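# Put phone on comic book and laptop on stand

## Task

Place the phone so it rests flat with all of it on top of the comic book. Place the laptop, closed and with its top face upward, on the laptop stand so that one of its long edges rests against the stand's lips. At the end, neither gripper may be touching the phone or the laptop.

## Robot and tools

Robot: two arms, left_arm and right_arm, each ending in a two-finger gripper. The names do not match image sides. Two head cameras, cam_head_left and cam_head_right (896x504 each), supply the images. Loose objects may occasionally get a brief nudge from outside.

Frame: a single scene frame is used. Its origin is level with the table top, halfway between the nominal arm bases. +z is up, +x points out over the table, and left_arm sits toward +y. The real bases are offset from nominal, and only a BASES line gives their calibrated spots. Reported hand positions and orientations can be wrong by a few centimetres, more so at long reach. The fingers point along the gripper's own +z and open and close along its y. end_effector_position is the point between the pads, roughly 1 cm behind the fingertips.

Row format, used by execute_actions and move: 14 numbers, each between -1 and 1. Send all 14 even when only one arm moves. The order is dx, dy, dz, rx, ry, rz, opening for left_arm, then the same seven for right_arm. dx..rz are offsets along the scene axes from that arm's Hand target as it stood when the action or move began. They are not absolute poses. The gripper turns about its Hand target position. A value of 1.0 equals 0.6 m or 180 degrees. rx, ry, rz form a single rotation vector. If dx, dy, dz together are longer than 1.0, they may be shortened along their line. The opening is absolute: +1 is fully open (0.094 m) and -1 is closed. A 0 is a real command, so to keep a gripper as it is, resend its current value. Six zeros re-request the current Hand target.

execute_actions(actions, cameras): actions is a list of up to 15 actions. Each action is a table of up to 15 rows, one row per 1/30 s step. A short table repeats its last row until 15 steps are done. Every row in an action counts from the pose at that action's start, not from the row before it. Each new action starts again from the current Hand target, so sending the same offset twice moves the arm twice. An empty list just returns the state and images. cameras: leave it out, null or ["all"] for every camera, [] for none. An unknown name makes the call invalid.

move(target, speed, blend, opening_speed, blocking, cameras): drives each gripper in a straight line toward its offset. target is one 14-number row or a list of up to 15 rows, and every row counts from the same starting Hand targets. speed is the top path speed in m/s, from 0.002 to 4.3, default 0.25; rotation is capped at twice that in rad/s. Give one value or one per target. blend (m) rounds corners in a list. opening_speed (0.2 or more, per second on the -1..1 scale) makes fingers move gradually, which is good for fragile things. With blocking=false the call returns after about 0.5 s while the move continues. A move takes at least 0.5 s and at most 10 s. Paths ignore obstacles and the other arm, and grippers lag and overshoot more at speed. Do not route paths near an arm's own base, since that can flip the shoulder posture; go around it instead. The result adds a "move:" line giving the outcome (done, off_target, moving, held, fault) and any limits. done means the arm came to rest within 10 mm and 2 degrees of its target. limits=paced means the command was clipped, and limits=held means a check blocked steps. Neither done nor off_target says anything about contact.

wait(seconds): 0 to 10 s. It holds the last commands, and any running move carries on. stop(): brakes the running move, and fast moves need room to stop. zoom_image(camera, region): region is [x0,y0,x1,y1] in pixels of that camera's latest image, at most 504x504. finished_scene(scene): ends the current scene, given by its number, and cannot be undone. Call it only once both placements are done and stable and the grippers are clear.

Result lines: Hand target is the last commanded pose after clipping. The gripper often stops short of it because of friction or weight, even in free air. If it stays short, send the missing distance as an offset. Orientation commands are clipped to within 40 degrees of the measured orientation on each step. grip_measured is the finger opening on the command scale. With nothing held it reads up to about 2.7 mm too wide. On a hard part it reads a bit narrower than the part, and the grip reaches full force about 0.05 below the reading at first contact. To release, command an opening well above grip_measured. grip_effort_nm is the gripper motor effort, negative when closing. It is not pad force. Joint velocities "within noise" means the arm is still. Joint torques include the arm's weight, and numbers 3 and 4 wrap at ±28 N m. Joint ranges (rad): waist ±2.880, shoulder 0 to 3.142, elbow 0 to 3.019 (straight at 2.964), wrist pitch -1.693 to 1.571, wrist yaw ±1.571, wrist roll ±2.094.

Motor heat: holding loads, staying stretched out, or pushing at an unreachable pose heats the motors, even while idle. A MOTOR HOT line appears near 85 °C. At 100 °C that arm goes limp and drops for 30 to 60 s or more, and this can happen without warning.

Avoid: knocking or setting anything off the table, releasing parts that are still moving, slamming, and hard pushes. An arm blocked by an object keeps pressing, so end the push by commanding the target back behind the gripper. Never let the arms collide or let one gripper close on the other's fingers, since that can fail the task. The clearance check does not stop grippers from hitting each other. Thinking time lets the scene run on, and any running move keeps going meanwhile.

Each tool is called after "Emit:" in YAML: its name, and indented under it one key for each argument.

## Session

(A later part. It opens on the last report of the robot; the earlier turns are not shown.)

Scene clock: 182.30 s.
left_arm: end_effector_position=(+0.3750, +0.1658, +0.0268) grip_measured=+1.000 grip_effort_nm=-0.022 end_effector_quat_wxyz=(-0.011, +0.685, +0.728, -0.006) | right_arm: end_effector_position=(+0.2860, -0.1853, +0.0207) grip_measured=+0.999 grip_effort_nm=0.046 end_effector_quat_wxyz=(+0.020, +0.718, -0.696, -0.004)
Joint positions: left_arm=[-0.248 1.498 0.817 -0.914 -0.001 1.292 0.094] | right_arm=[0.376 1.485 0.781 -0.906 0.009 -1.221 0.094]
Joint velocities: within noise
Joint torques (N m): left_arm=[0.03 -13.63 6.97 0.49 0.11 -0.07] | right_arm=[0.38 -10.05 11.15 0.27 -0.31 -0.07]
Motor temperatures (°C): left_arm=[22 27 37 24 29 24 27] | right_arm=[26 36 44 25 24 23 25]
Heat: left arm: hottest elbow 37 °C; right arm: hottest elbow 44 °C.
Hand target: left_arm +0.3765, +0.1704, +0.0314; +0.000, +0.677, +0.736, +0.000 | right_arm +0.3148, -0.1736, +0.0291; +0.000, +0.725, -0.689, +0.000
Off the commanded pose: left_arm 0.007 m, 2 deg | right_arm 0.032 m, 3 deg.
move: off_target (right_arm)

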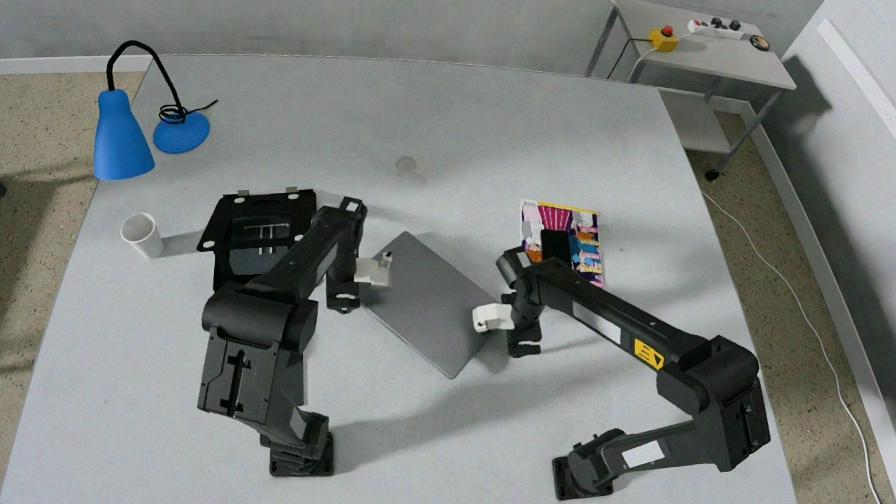

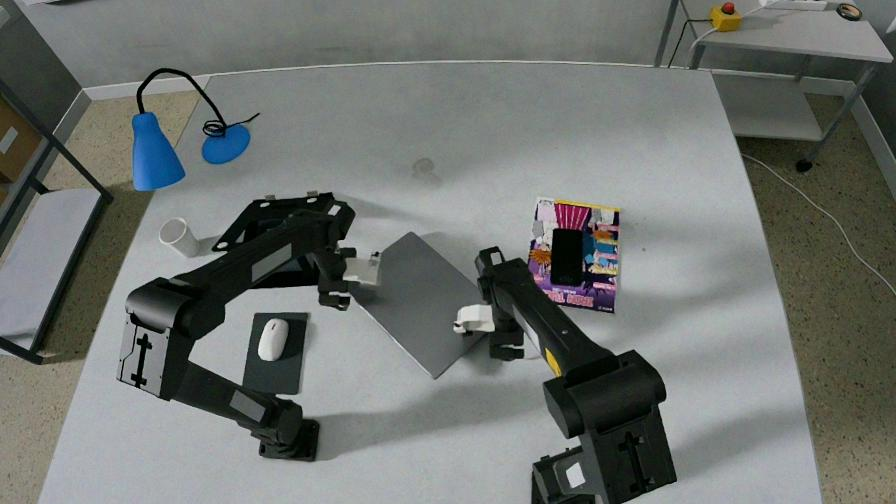

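Emit:
move:
  target:
    - [0,0.08,0.03,0,0,0,1,0,-0.09,0.03,0,0,0,1]
    - [0,0.08,0.2,0,0,0.05,1,0,-0.09,0.25,0,0,-0.1,1]
    - [-0.2,0.09,0.2,0,0,0.15,1,0.13,-0.094,0.25,0,0,-0.4,1]
    - [-0.291,-0.06,0.2,0,0,0.2456,1,0.28,0.0643,0.25,0,0,-0.744,1]
    - [-0.291,-0.06,0,0,0,0.2456,1,0.28,0.0643,0,0,0,-0.744,1]
  speed: 0.4
  blend: 0.03

Emit:
zoom_image:
  camera: "cam_head_left"
  region: [300, 220, 560, 420]

Emit:
zoom_image:
  camera: "cam_head_right"
  region: [300, 220, 560, 420]

Scene clock: 198.73 s.
left_arm: end_effector_position=(+0.2039, +0.1361, +0.0354) grip_measured=+1.000 grip_effort_nm=-0.027 end_effector_quat_wxyz=(+0.002, +0.348, +0.938, -0.002) | right_arm: end_effector_position=(+0.4810, -0.1419, +0.0344) grip_measured=+0.999 grip_effort_nm=0.032 end_effector_quat_wxyz=(-0.002, +0.352, +0.936, -0.001)
Joint positions: left_arm=[-0.575 1.02 0.445 -0.991 0.004 0.163 0.094] | right_arm=[0.313 1.89 1.374 -1.058 -0.001 1.038 0.094]
Joint velocities: within noise
Joint torques (N m): left_arm=[-2.61 -4.01 7.98 0.81 -0.11 -0.09] | right_arm=[1.2 -19.96 7.82 0.53 0.15 0.24]
Motor temperatures (°C): left_arm=[22 27 36 24 28 24 27] | right_arm=[26 36 44 25 24 23 25]
Heat: left arm: hottest elbow 36 °C; right arm: hottest elbow 44 °C.
Hand target: left_arm +0.2020, +0.1343, +0.0314; +0.000, +0.350, +0.937, +0.000 | right_arm +0.4827, -0.1353, +0.0288; +0.000, +0.351, +0.936, -0.001
Off the commanded pose: left_arm 0.005 m, 0 deg | right_arm 0.009 m, 0 deg.
move: done; blend cut to 0.028 m at target 1

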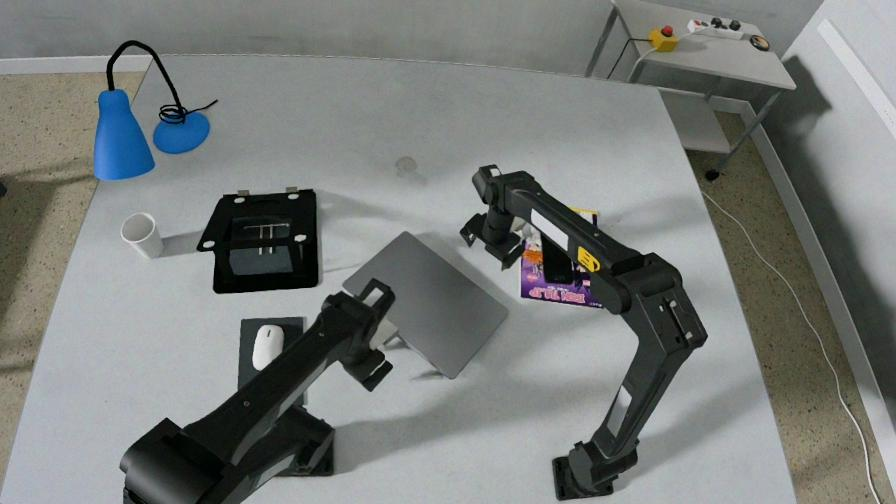

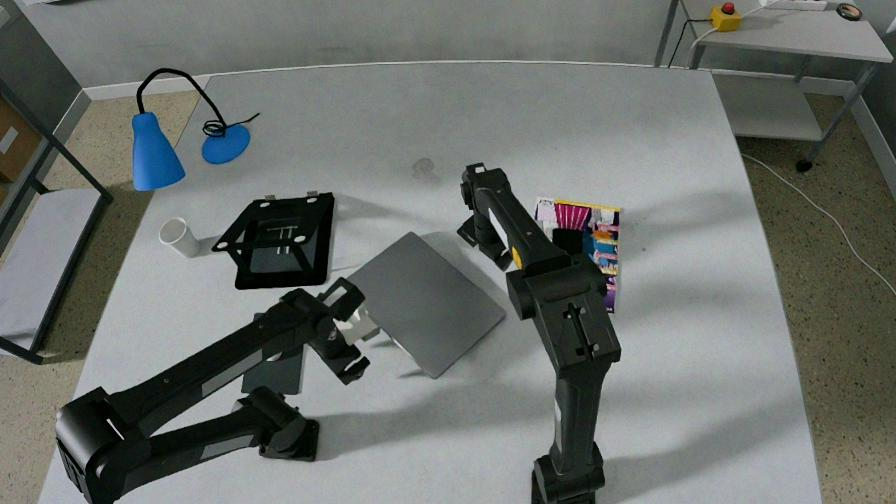

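Scaled by 1.938.

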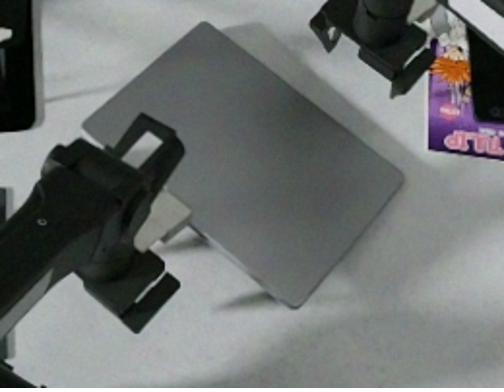

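Scaled by 1.938.

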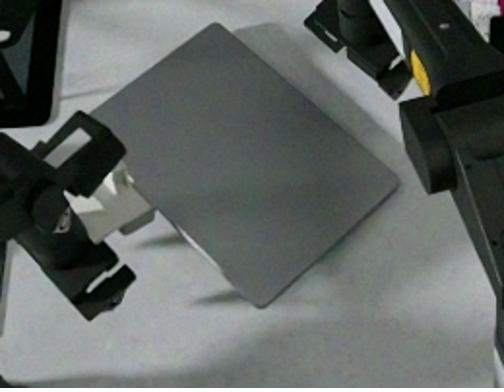

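Emit:
move:
  target:
    - [0.1133,-0.0988,0,0,0,0,1,-0.1128,0.0988,0,0,0,0,1]
    - [0.0807,-0.1393,0,0,0,0.064,1,-0.0885,0.141,0,0,0,0.064,1]
    - [0.05,-0.1708,0,0,0,0.128,1,-0.0912,0.1725,0,0,0,0.128,1]
    - [0.0095,-0.2043,0,0,0,0.192,1,-0.1173,0.206,0,0,0,0.192,1]
    - [-0.0077,-0.2388,0,0,0,0.2556,1,-0.1335,0.2405,0,0,0,0.2556,1]
  speed: 0.12

Emit:
zoom_image:
  camera: "cam_head_left"
  region: [300, 220, 560, 420]

Emit:
zoom_image:
  camera: "cam_head_right"
  region: [300, 220, 560, 420]

Scene clock: 212.13 s.
left_arm: end_effector_position=(+0.1806, +0.0208, +0.0186) grip_measured=+1.000 grip_effort_nm=-0.022 end_effector_quat_wxyz=(-0.017, -0.042, +0.999, +0.024) | right_arm: end_effector_position=(+0.4069, -0.0052, +0.0465) grip_measured=+0.999 grip_effort_nm=0.037 end_effector_quat_wxyz=(+0.018, -0.023, +1.000, +0.009)
Joint positions: left_arm=[-1.001 1.32 0.606 -0.915 0.004 -1.056 0.094] | right_arm=[0.607 1.839 1.332 -1.023 0.006 0.566 0.094]
Joint velocities: within noise
Joint torques (N m): left_arm=[-2.08 -6.65 13.52 0.57 -0.22 -0.13] | right_arm=[2.14 -16.21 9.77 -0.35 -0.09 0.01]
Motor temperatures (°C): left_arm=[22 27 36 24 28 24 27] | right_arm=[26 38 44 25 24 23 25]
Heat: left arm: hottest elbow 36 °C; right arm: hottest elbow 44 °C.
Hand target: left_arm +0.1974, -0.0089, +0.0314; +0.000, -0.044, +0.999, +0.000 | right_arm +0.4026, +0.0091, +0.0289; +0.000, -0.043, +0.999, -0.001
Off the commanded pose: left_arm 0.036 m, 3 deg | right_arm 0.023 m, 3 deg.
move: off_target (left_arm, right_arm)

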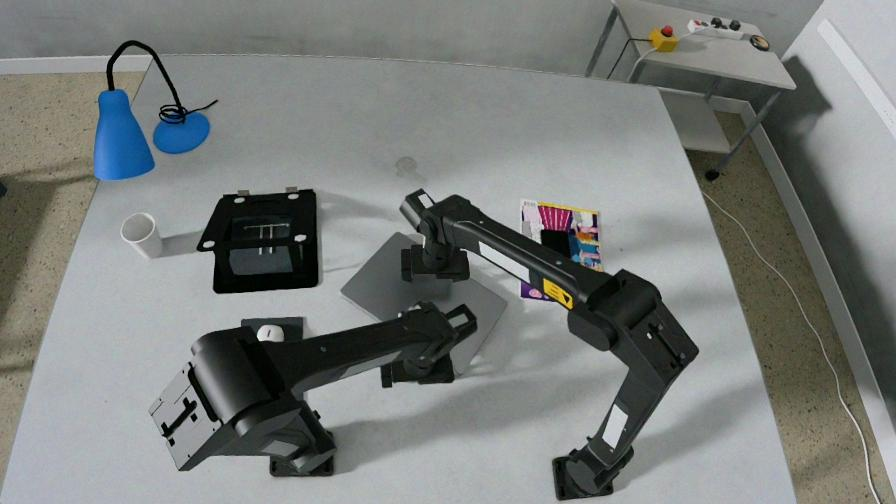

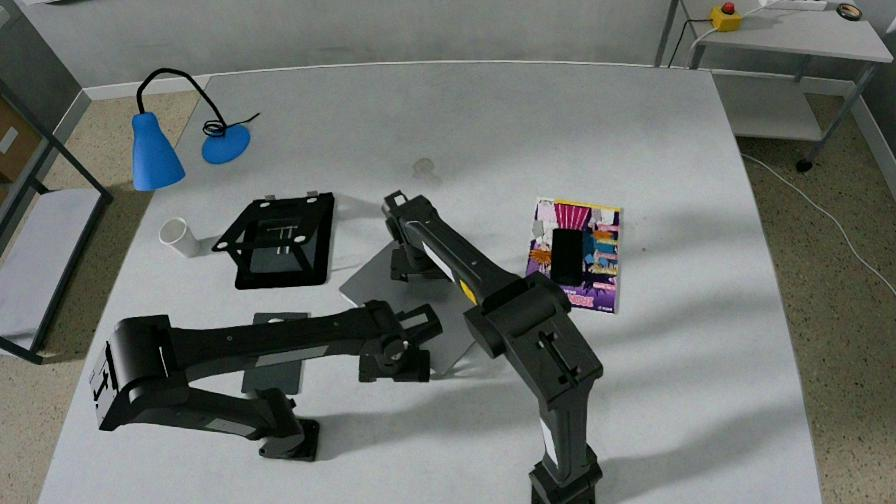

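Scaled by 1.938.

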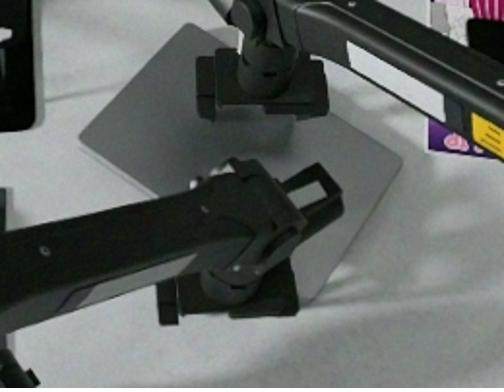

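Scaled by 1.938.

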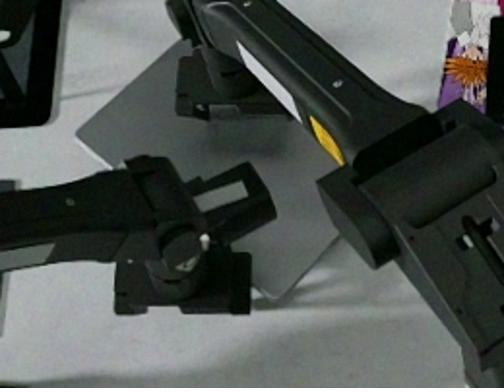

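Emit:
move:
  target:
    - [-0.06,0.0,0,0,0,0,1,0,0,0.15,0,0,0,1]
    - [0,0.22,0,0,0,-0.2556,1,0.1335,-0.2405,0.15,0,0,-0.2556,1]
    - [0.0077,0.2388,-0.025,0,0,-0.2556,1,0.1335,-0.2405,-0.03,0,0,-0.2556,1]
  speed: 0.25

Emit:
zoom_image:
  camera: "cam_head_left"
  region: [300, 220, 560, 420]

Emit:
zoom_image:
  camera: "cam_head_right"
  region: [300, 220, 560, 420]

Scene clock: 219.03 s.
left_arm: end_effector_position=(+0.2025, +0.1309, +0.0212) grip_measured=+1.000 grip_effort_nm=-0.017 end_effector_quat_wxyz=(+0.004, +0.352, +0.936, +0.000) | right_arm: end_effector_position=(+0.4812, -0.1324, +0.0213) grip_measured=+0.999 grip_effort_nm=0.032 end_effector_quat_wxyz=(+0.004, +0.344, +0.939, +0.002)
Joint positions: left_arm=[-0.605 1.06 0.423 -0.926 -0.003 0.142 0.094] | right_arm=[0.33 1.908 1.363 -1.017 0.002 1.038 0.094]
Joint velocities: within noise
Joint torques (N m): left_arm=[-0.85 -3.78 7.53 0.69 0.12 0.1] | right_arm=[0.09 -19.72 7.31 0.5 0.06 0.22]
Motor temperatures (°C): left_arm=[22 27 37 24 28 24 27] | right_arm=[26 38 44 25 24 23 25]
Heat: left arm: hottest elbow 37 °C; right arm: hottest elbow 44 °C.
Hand target: left_arm +0.2019, +0.1344, +0.0164; +0.000, +0.350, +0.937, +0.000 | right_arm +0.4827, -0.1351, +0.0111; +0.000, +0.351, +0.937, -0.001
Off the commanded pose: left_arm 0.006 m, 1 deg | right_arm 0.011 m, 1 deg.
move: off_target (right_arm)

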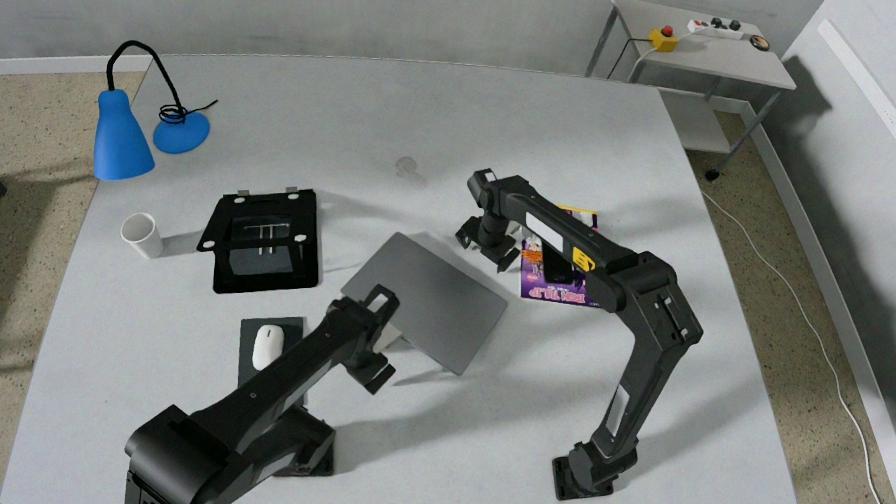

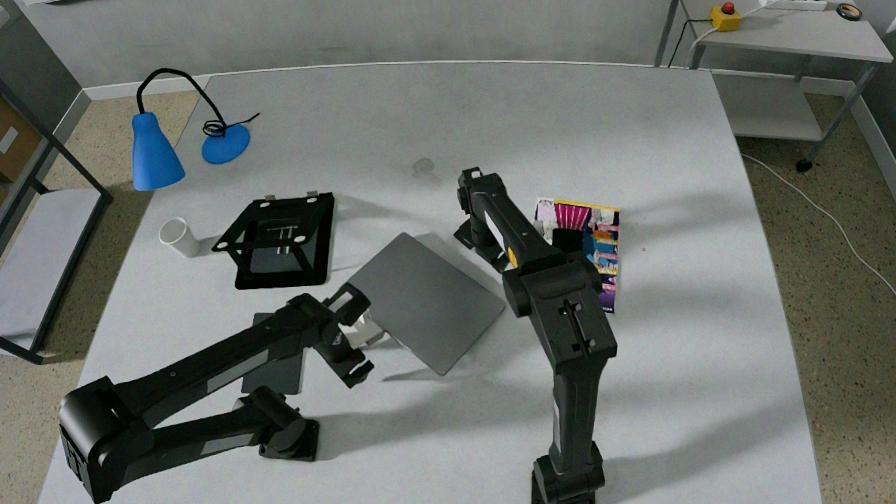

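Scaled by 1.938.

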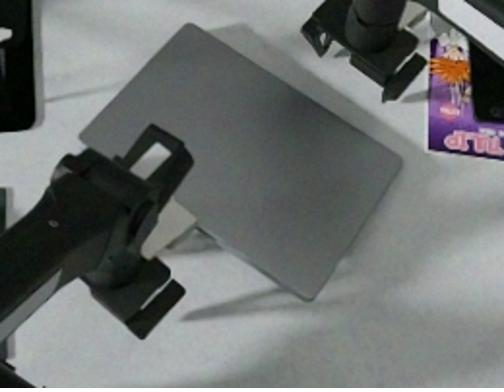

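Scaled by 1.938.

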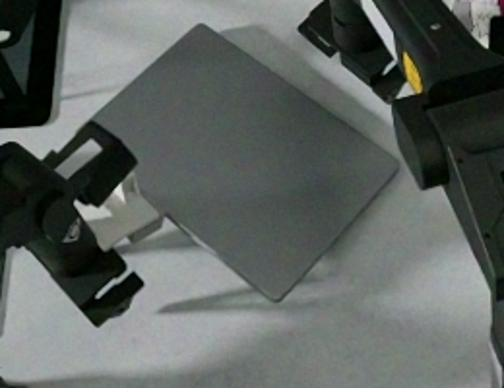

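Emit:
move:
  target:
    - [0.1133,-0.0988,0,0,0,0.01,1,-0.1128,0.0988,-0.01,0,0,0.01,1]
    - [0.0807,-0.1393,0,0,0,0.075,1,-0.0885,0.141,-0.01,0,0,0.075,1]
  speed: 0.12

Emit:
zoom_image:
  camera: "cam_head_left"
  region: [300, 220, 560, 420]

Emit:
zoom_image:
  camera: "cam_head_right"
  region: [300, 220, 560, 420]

Scene clock: 224.93 s.
left_arm: end_effector_position=(+0.2337, +0.0723, +0.0097) grip_measured=+1.000 grip_effort_nm=-0.012 end_effector_quat_wxyz=(-0.021, +0.248, +0.969, +0.010) | right_arm: end_effector_position=(+0.4386, -0.0776, +0.0188) grip_measured=+0.999 grip_effort_nm=0.032 end_effector_quat_wxyz=(+0.020, +0.272, +0.962, +0.003)
Joint positions: left_arm=[-0.725 1.326 0.58 -0.872 0.001 -0.196 0.094] | right_arm=[0.463 1.859 1.277 -0.956 0.022 1.02 0.094]
Joint velocities: within noise
Joint torques (N m): left_arm=[-2.61 -6.71 11.52 1.11 0.05 -0.37] | right_arm=[3.6 -16.97 9.22 -0.38 -0.61 -0.06]
Motor temperatures (°C): left_arm=[22 27 37 24 28 24 27] | right_arm=[26 38 44 25 24 23 25]
Heat: left arm: hottest elbow 37 °C; right arm: hottest elbow 44 °C.
Hand target: left_arm +0.2504, +0.0508, +0.0164; +0.000, +0.237, +0.971, +0.000 | right_arm +0.4296, -0.0505, +0.0050; +0.000, +0.238, +0.971, -0.001
Off the commanded pose: left_arm 0.028 m, 3 deg | right_arm 0.032 m, 5 deg.
move: off_target (left_arm, right_arm)

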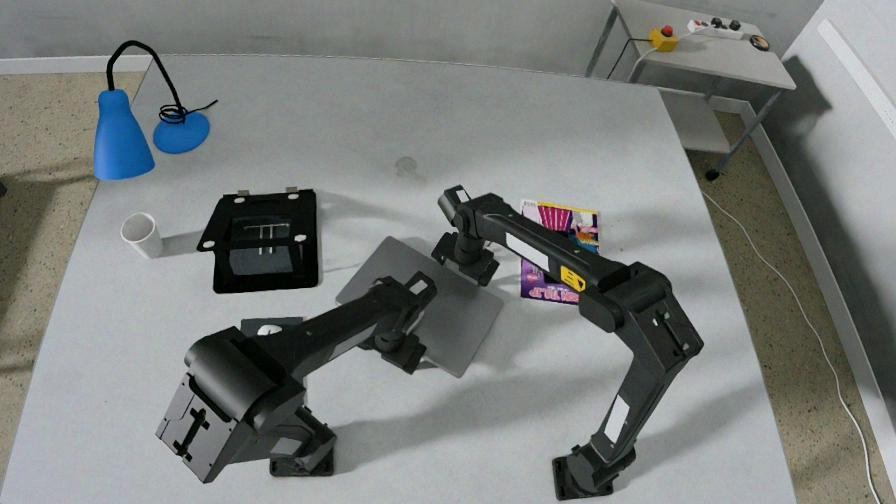

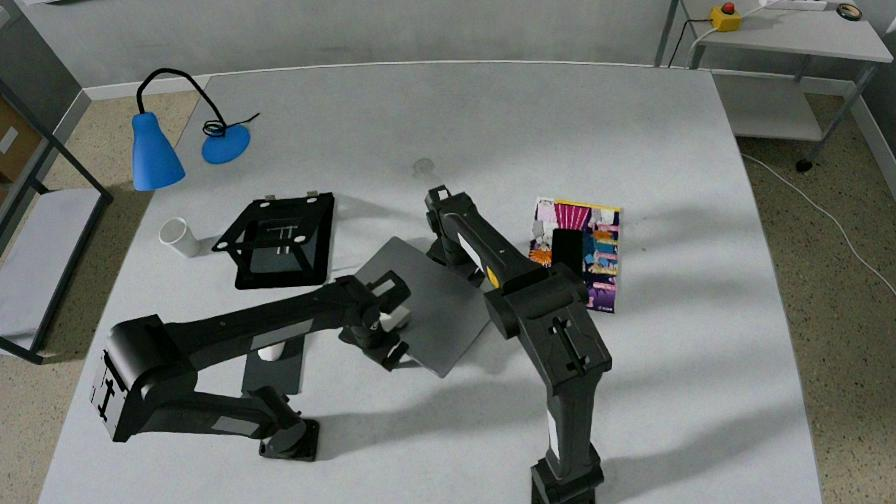

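Scaled by 1.938.

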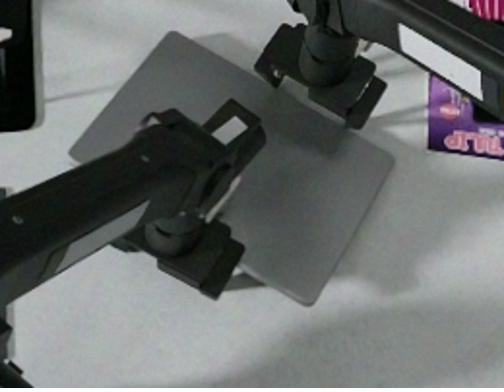

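Scaled by 1.938.

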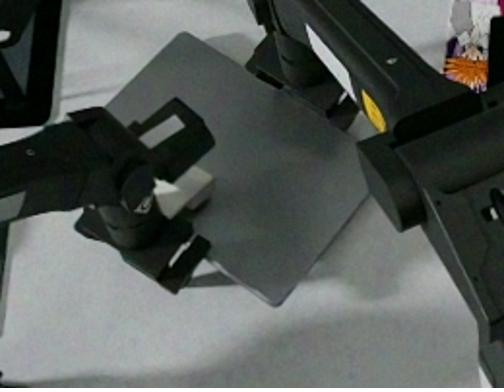

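Emit:
move:
  target:
    - [-0.0307,-0.0317,0.013,0,0,0.064,1,-0.0027,0.0312,0,0,0,0.064,1]
    - [-0.0712,-0.0652,0.013,0,0,0.128,1,-0.0288,0.0647,0,0,0,0.128,1]
    - [-0.0883,-0.0997,0.013,0,0,0.192,1,-0.045,0.0992,0,0,0,0.192,1]
  speed: 0.12

Emit:
zoom_image:
  camera: "cam_head_left"
  region: [300, 220, 560, 420]

Emit:
zoom_image:
  camera: "cam_head_right"
  region: [300, 220, 560, 420]

Scene clock: 232.97 s.
left_arm: end_effector_position=(+0.1758, +0.0175, +0.0133) grip_measured=+1.000 grip_effort_nm=-0.012 end_effector_quat_wxyz=(-0.022, -0.042, +0.999, +0.020) | right_arm: end_effector_position=(+0.4228, -0.0008, +0.0313) grip_measured=+0.999 grip_effort_nm=0.032 end_effector_quat_wxyz=(+0.036, -0.031, +0.999, +0.016)
Joint positions: left_arm=[-1.014 1.332 0.598 -0.893 0.017 -1.07 0.094] | right_arm=[0.599 1.874 1.337 -0.957 0.012 0.541 0.094]
Joint velocities: within noise
Joint torques (N m): left_arm=[-1.26 -6.42 13.38 0.68 -0.7 -0.35] | right_arm=[2.61 -17.08 7.77 -0.77 -0.28 -0.11]
Motor temperatures (°C): left_arm=[22 27 37 24 28 24 27] | right_arm=[26 38 44 25 24 23 25]
Heat: left arm: hottest elbow 37 °C; right arm: hottest elbow 44 °C.
Hand target: left_arm +0.1975, -0.0091, +0.0243; +0.001, -0.062, +0.998, +0.000 | right_arm +0.4026, +0.0089, +0.0050; +0.000, -0.061, +0.998, -0.001
Off the commanded pose: left_arm 0.036 m, 4 deg | right_arm 0.035 m, 6 deg.
move: off_target (left_arm, right_arm)

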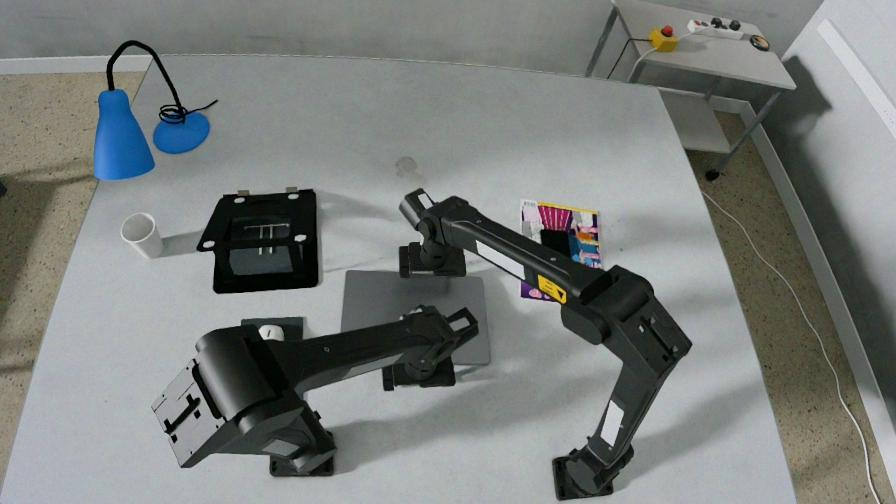

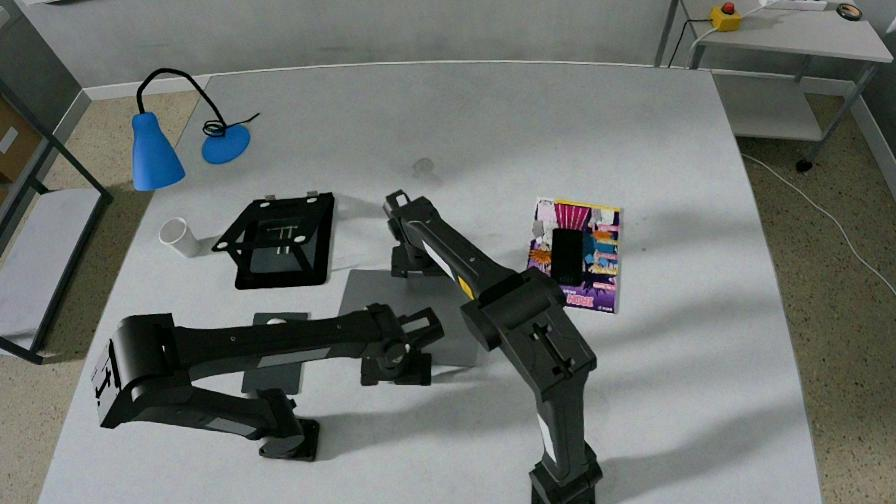

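Scaled by 1.938.

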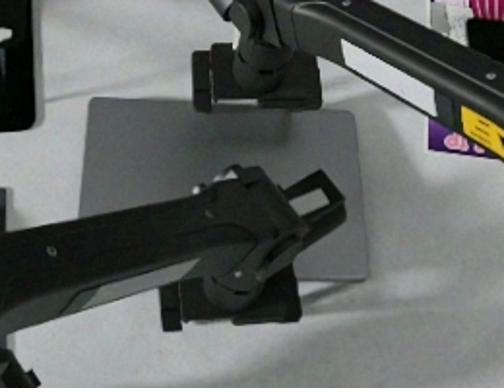

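Scaled by 1.938.

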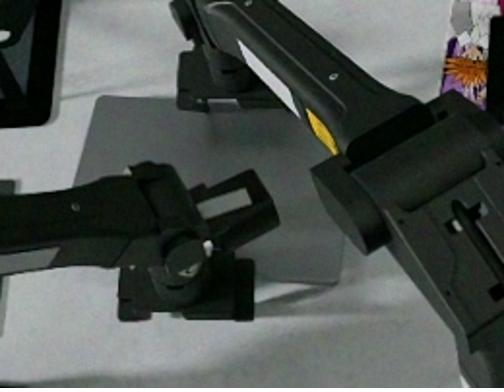

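Emit:
move:
  target:
    - [-0.07,0.0,0.0,0,0,0,1,0.05,0,0.2,0,0,0,1]
    - [-0.07,0.1,0.3,0,0,0,1,0.05,-0.1,0.4,0,0,0,1]
    - [0.1,0.5,0.3,0,0,0.0,-1,-0.3,-0.65,0.4,0,0,0,1]
  speed: 0.4
  blend: 0.03

Emit:
zoom_image:
  camera: "cam_head_left"
  region: [180, 170, 500, 400]

Emit:
zoom_image:
  camera: "cam_head_right"
  region: [180, 170, 500, 400]

Scene clock: 243.60 s.
left_arm: end_effector_position=(+0.2359, +0.2838, +0.1803) grip_measured=-0.979 grip_effort_nm=-0.930 end_effector_quat_wxyz=(-0.031, -0.060, +0.998, -0.002) | right_arm: end_effector_position=(+0.2290, -0.3794, +0.2506) grip_measured=+0.999 grip_effort_nm=0.022 end_effector_quat_wxyz=(+0.013, -0.064, +0.998, -0.006)
Joint positions: left_arm=[0.168 0.917 0.794 -1.51 -0.004 0.077 0.001] | right_arm=[-0.267 1.012 1.035 -1.566 0.003 -0.389 0.094]
Joint velocities: within noise
Joint torques (N m): left_arm=[-0.03 -3.6 16.2 0.55 0.12 0.14] | right_arm=[-0.38 -6.59 7.91 -0.18 -0.05 0.08]
Motor temperatures (°C): left_arm=[22 26 37 24 28 24 27] | right_arm=[26 37 43 25 24 23 25]
Heat: left arm: hottest elbow 37 °C; right arm: hottest elbow 43 °C.
Hand target: left_arm +0.2575, +0.2910, +0.2042; +0.000, -0.062, +0.998, +0.000 | right_arm +0.2227, -0.3810, +0.2451; +0.000, -0.061, +0.998, -0.001
Off the commanded pose: left_arm 0.033 m, 4 deg | right_arm 0.009 m, 2 deg.
move: off_target (left_arm); target 3's new opening was sent with left_arm's hand 0.033 m and 4 deg from that target

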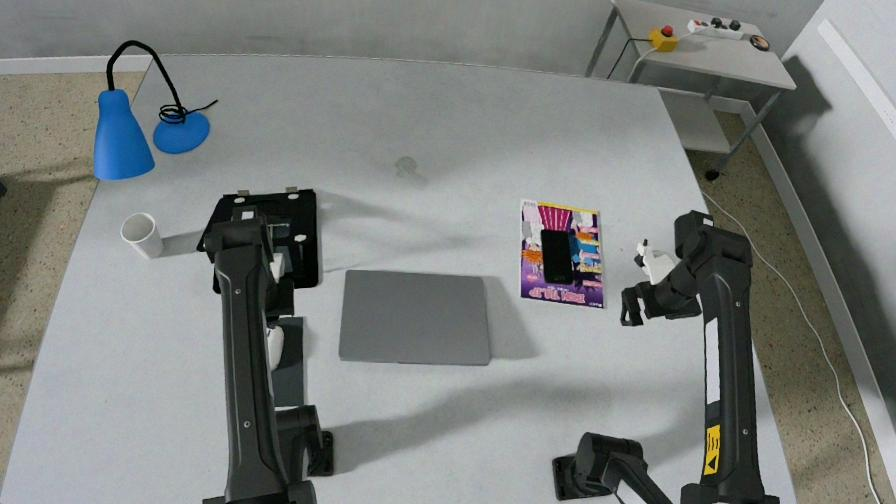

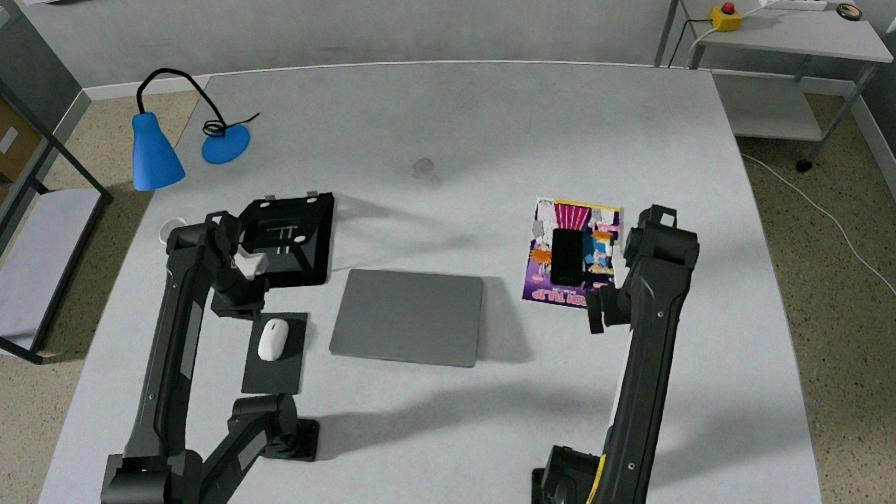

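Scaled by 1.575.

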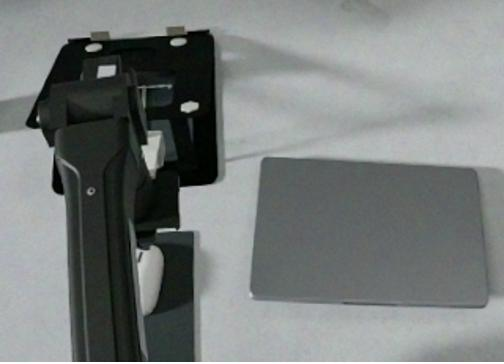

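Scaled by 1.575.

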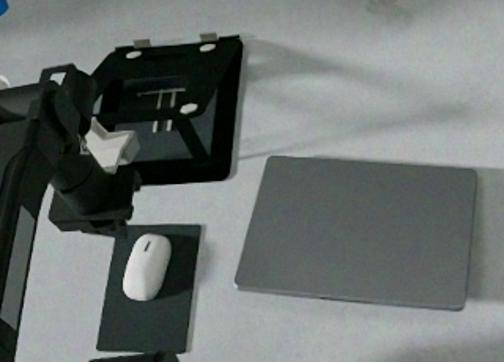

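Emit:
move:
  target: [0.32,0.04,0.0,0,0,-0.04,-1,0,0,0,0,0,0,1]
  speed: 0.3

Emit:
zoom_image:
  camera: "cam_head_left"
  region: [180, 150, 380, 310]

Emit:
zoom_image:
  camera: "cam_head_right"
  region: [180, 150, 380, 310]

Scene clock: 254.43 s.
left_arm: end_effector_position=(+0.4257, +0.3167, +0.1828) grip_measured=-0.981 grip_effort_nm=-1.004 end_effector_quat_wxyz=(-0.027, -0.011, +1.000, -0.004) | right_arm: end_effector_position=(+0.2285, -0.3793, +0.2506) grip_measured=+0.999 grip_effort_nm=0.027 end_effector_quat_wxyz=(+0.012, -0.064, +0.998, -0.005)
Joint positions: left_arm=[0.156 1.449 1.221 -1.398 -0.003 0.163 0.001] | right_arm=[-0.267 1.012 1.035 -1.568 0.003 -0.389 0.094]
Joint velocities: within noise
Joint torques (N m): left_arm=[-2.84 -13.27 16.17 0.12 0.09 0.09] | right_arm=[-0.32 -6.59 7.95 -0.16 -0.06 0.09]
Motor temperatures (°C): left_arm=[22 26 38 24 28 24 27] | right_arm=[26 37 43 25 24 23 25]
Heat: left arm: hottest elbow 38 °C; right arm: hottest elbow 43 °C.
Hand target: left_arm +0.4494, +0.3150, +0.2043; +0.000, +0.000, +1.000, +0.000 | right_arm +0.2227, -0.3810, +0.2451; +0.000, -0.061, +0.998, -0.001
Off the commanded pose: left_arm 0.032 m, 3 deg | right_arm 0.008 m, 1 deg.
move: off_target (left_arm)

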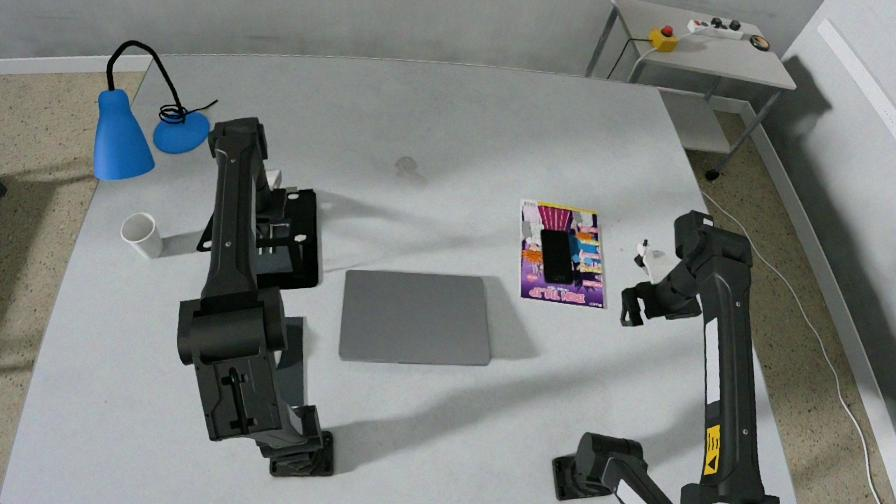

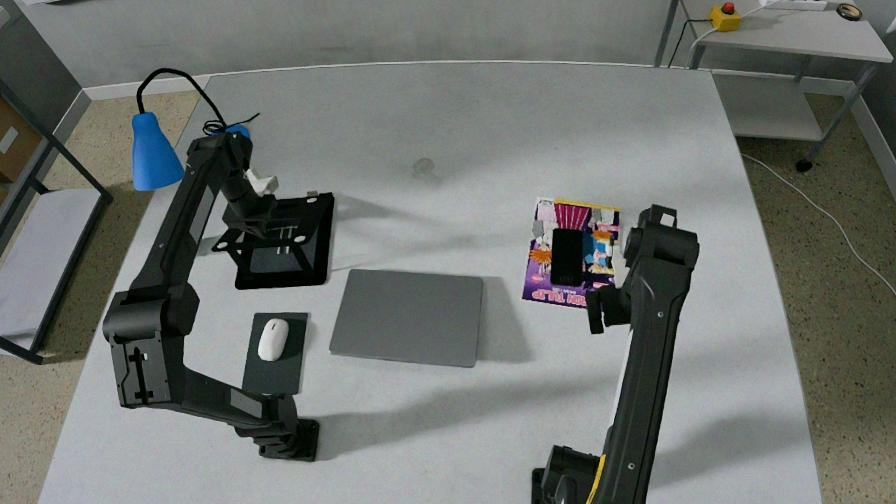

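Scaled by 2.520.

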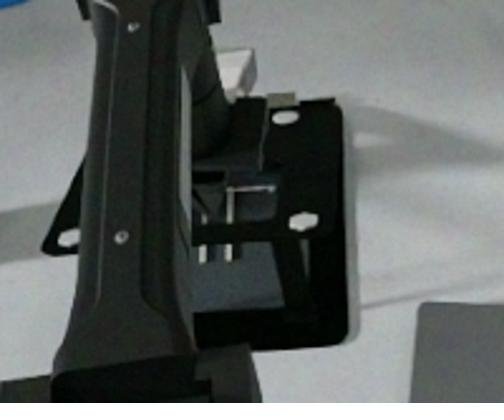

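Scaled by 2.520.

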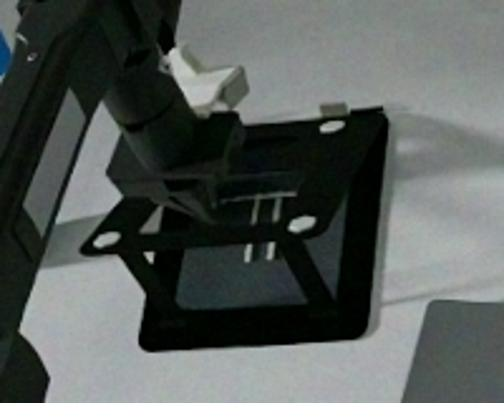

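Emit:
move:
  target:
    - [0,-0.02,0,0,0,0,-1,0.412,0.635,0.0,0,0,0.02,1]
    - [0,-0.02,-0.25,0,0,0,-1,0.412,0.635,-0.39,0,0,0.02,1]
    - [0.08,-0.02,-0.25,0,0,0,-1,0.18,0.635,-0.39,0,0,0.02,1]
  speed: [0.35,0.25,0.1]

Emit:
zoom_image:
  camera: "cam_head_left"
  region: [180, 170, 500, 400]

Emit:
zoom_image:
  camera: "cam_head_right"
  region: [180, 170, 500, 400]

Scene clock: 268.23 s.
left_arm: end_effector_position=(+0.4732, +0.3066, +0.0418) grip_measured=-0.981 grip_effort_nm=-0.999 end_effector_quat_wxyz=(-0.017, -0.002, +1.000, -0.002) | right_arm: end_effector_position=(+0.3552, +0.0020, +0.0235) grip_measured=+0.999 grip_effort_nm=0.027 end_effector_quat_wxyz=(+0.023, -0.074, +0.997, +0.010)
Joint positions: left_arm=[0.116 1.696 1.113 -1.021 0 0.14 0.001] | right_arm=[0.681 1.784 1.179 -0.918 0.01 0.537 0.094]
Joint velocities: within noise
Joint torques (N m): left_arm=[-2.67 -14.62 13.57 -0.13 0.07 -0.1] | right_arm=[2.14 -18.84 4.55 -0.14 -0.24 0.03]
Motor temperatures (°C): left_arm=[22 27 39 24 28 24 28] | right_arm=[26 37 43 25 24 23 25]
Heat: left arm: hottest elbow 39 °C; right arm: hottest elbow 43 °C.
Hand target: left_arm +0.4974, +0.3030, +0.0543; +0.000, +0.001, +1.000, +0.000 | right_arm +0.3306, +0.0000, +0.0109; +0.000, -0.092, +0.996, -0.001
Off the commanded pose: left_arm 0.027 m, 2 deg | right_arm 0.028 m, 4 deg.
move: off_target (left_arm, right_arm)

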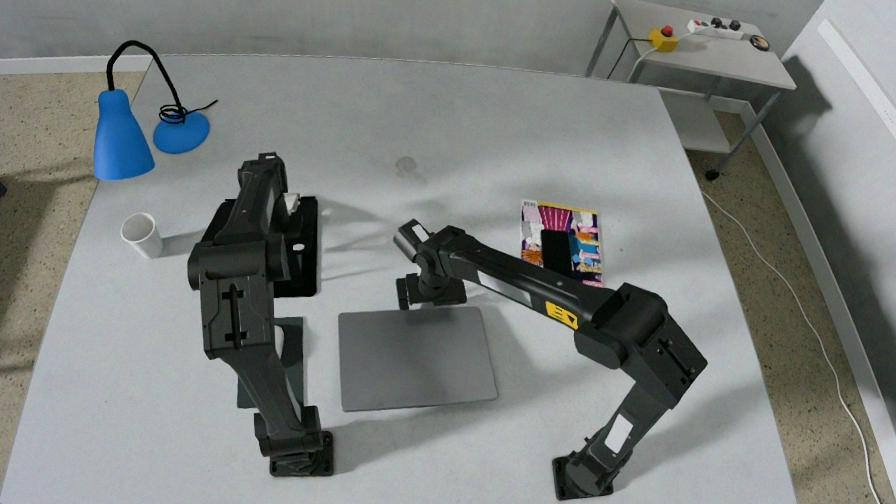

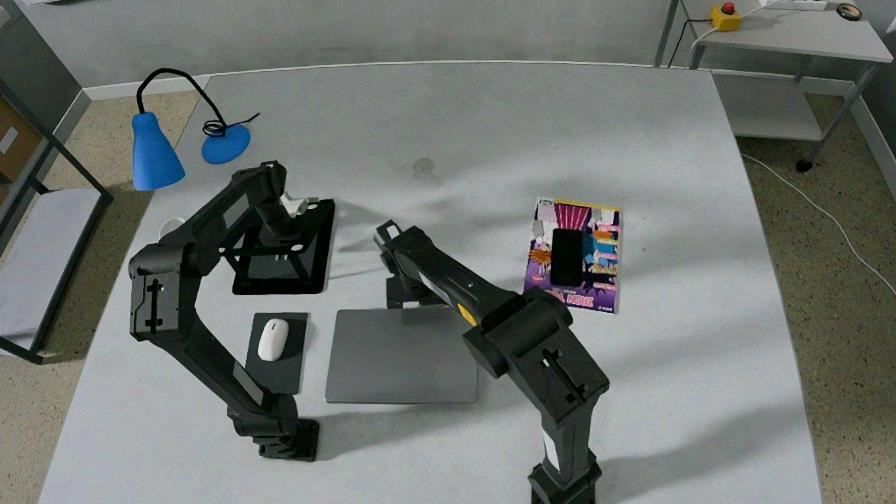

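Scaled by 1.575.

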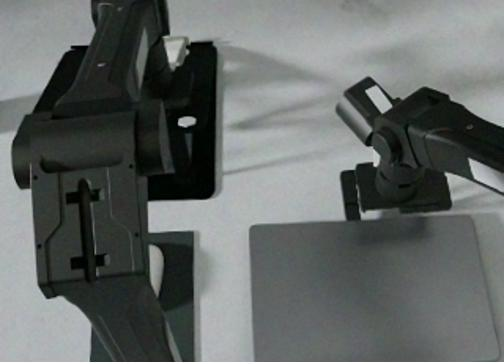

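Scaled by 1.575.

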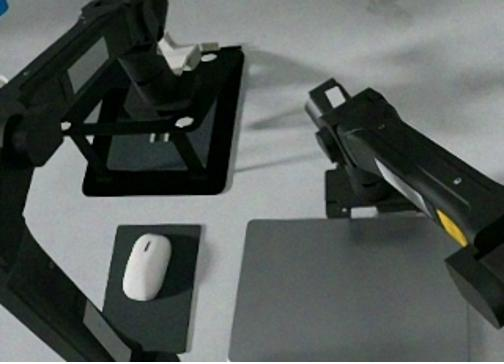

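Emit:
move:
  target:
    - [0.03,-0.02,0,0,0,0,-1,0.08,0,0.02,0,0,0,1]
    - [0.05,-0.05,0,0,0,0,-1,0.08,-0.1,0.4,0,0,0,1]
    - [0.08,-0.25,0,0,0,0,-1,-0.15,-0.55,0.4,0,0,0,1]
  speed: [0.1,0.25,0.25]

Emit:
zoom_image:
  camera: "cam_head_left"
  region: [180, 150, 500, 380]

Emit:
zoom_image:
  camera: "cam_head_right"
  region: [180, 150, 500, 380]

Scene clock: 278.03 s.
left_arm: end_effector_position=(+0.5207, +0.1708, +0.0414) grip_measured=-0.981 grip_effort_nm=-0.989 end_effector_quat_wxyz=(-0.021, -0.005, +1.000, +0.005) | right_arm: end_effector_position=(+0.2478, -0.3272, +0.2559) grip_measured=+0.999 grip_effort_nm=0.022 end_effector_quat_wxyz=(+0.010, -0.095, +0.995, -0.003)
Joint positions: left_arm=[-0.175 1.81 1.273 -1.077 -0.004 -0.156 0.001] | right_arm=[-0.066 1.044 1.069 -1.575 0.003 -0.25 0.094]
Joint velocities: within noise
Joint torques (N m): left_arm=[-3.43 -15.56 14.6 0.1 0.15 -0.12] | right_arm=[-0.44 -7.47 7.79 -0.14 -0.05 0.08]
Motor temperatures (°C): left_arm=[22 27 40 24 28 24 28] | right_arm=[26 37 42 25 24 23 25]
Heat: left arm: hottest elbow 40 °C; right arm: hottest elbow 42 °C.
Hand target: left_arm +0.5454, +0.1529, +0.0542; +0.000, +0.001, +1.000, +0.000 | right_arm +0.2405, -0.3300, +0.2510; +0.000, -0.092, +0.996, -0.001
Off the commanded pose: left_arm 0.033 m, 3 deg | right_arm 0.009 m, 1 deg.
move: off_target (left_arm)

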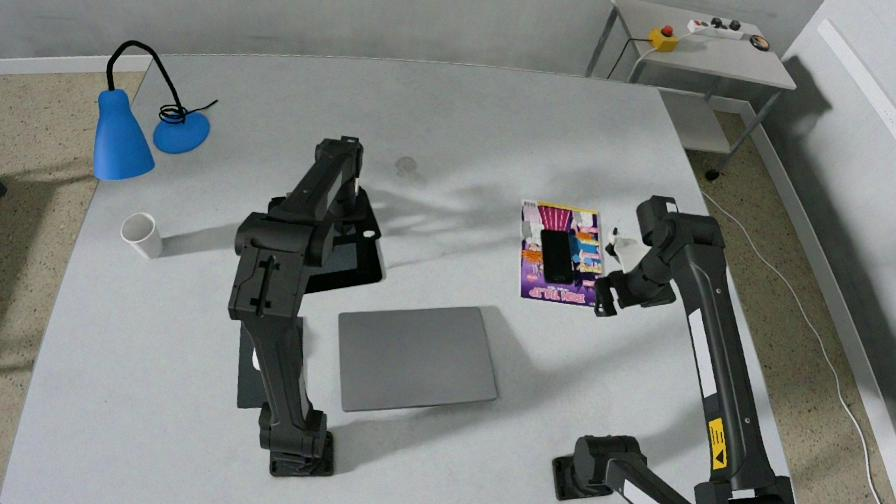

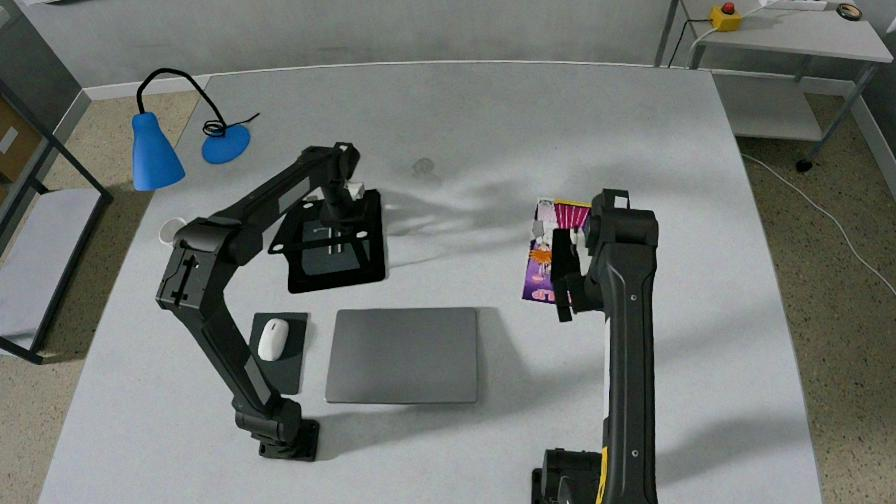

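Scaled by 1.575.

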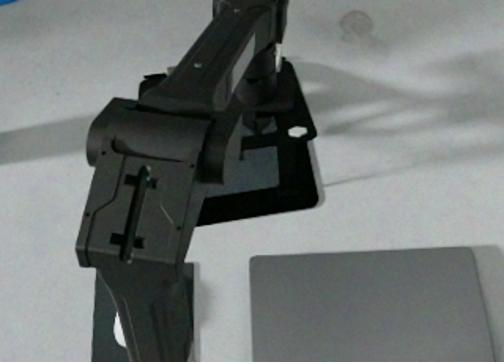

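Scaled by 1.575.

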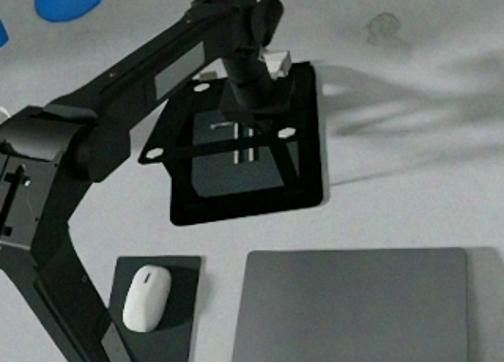

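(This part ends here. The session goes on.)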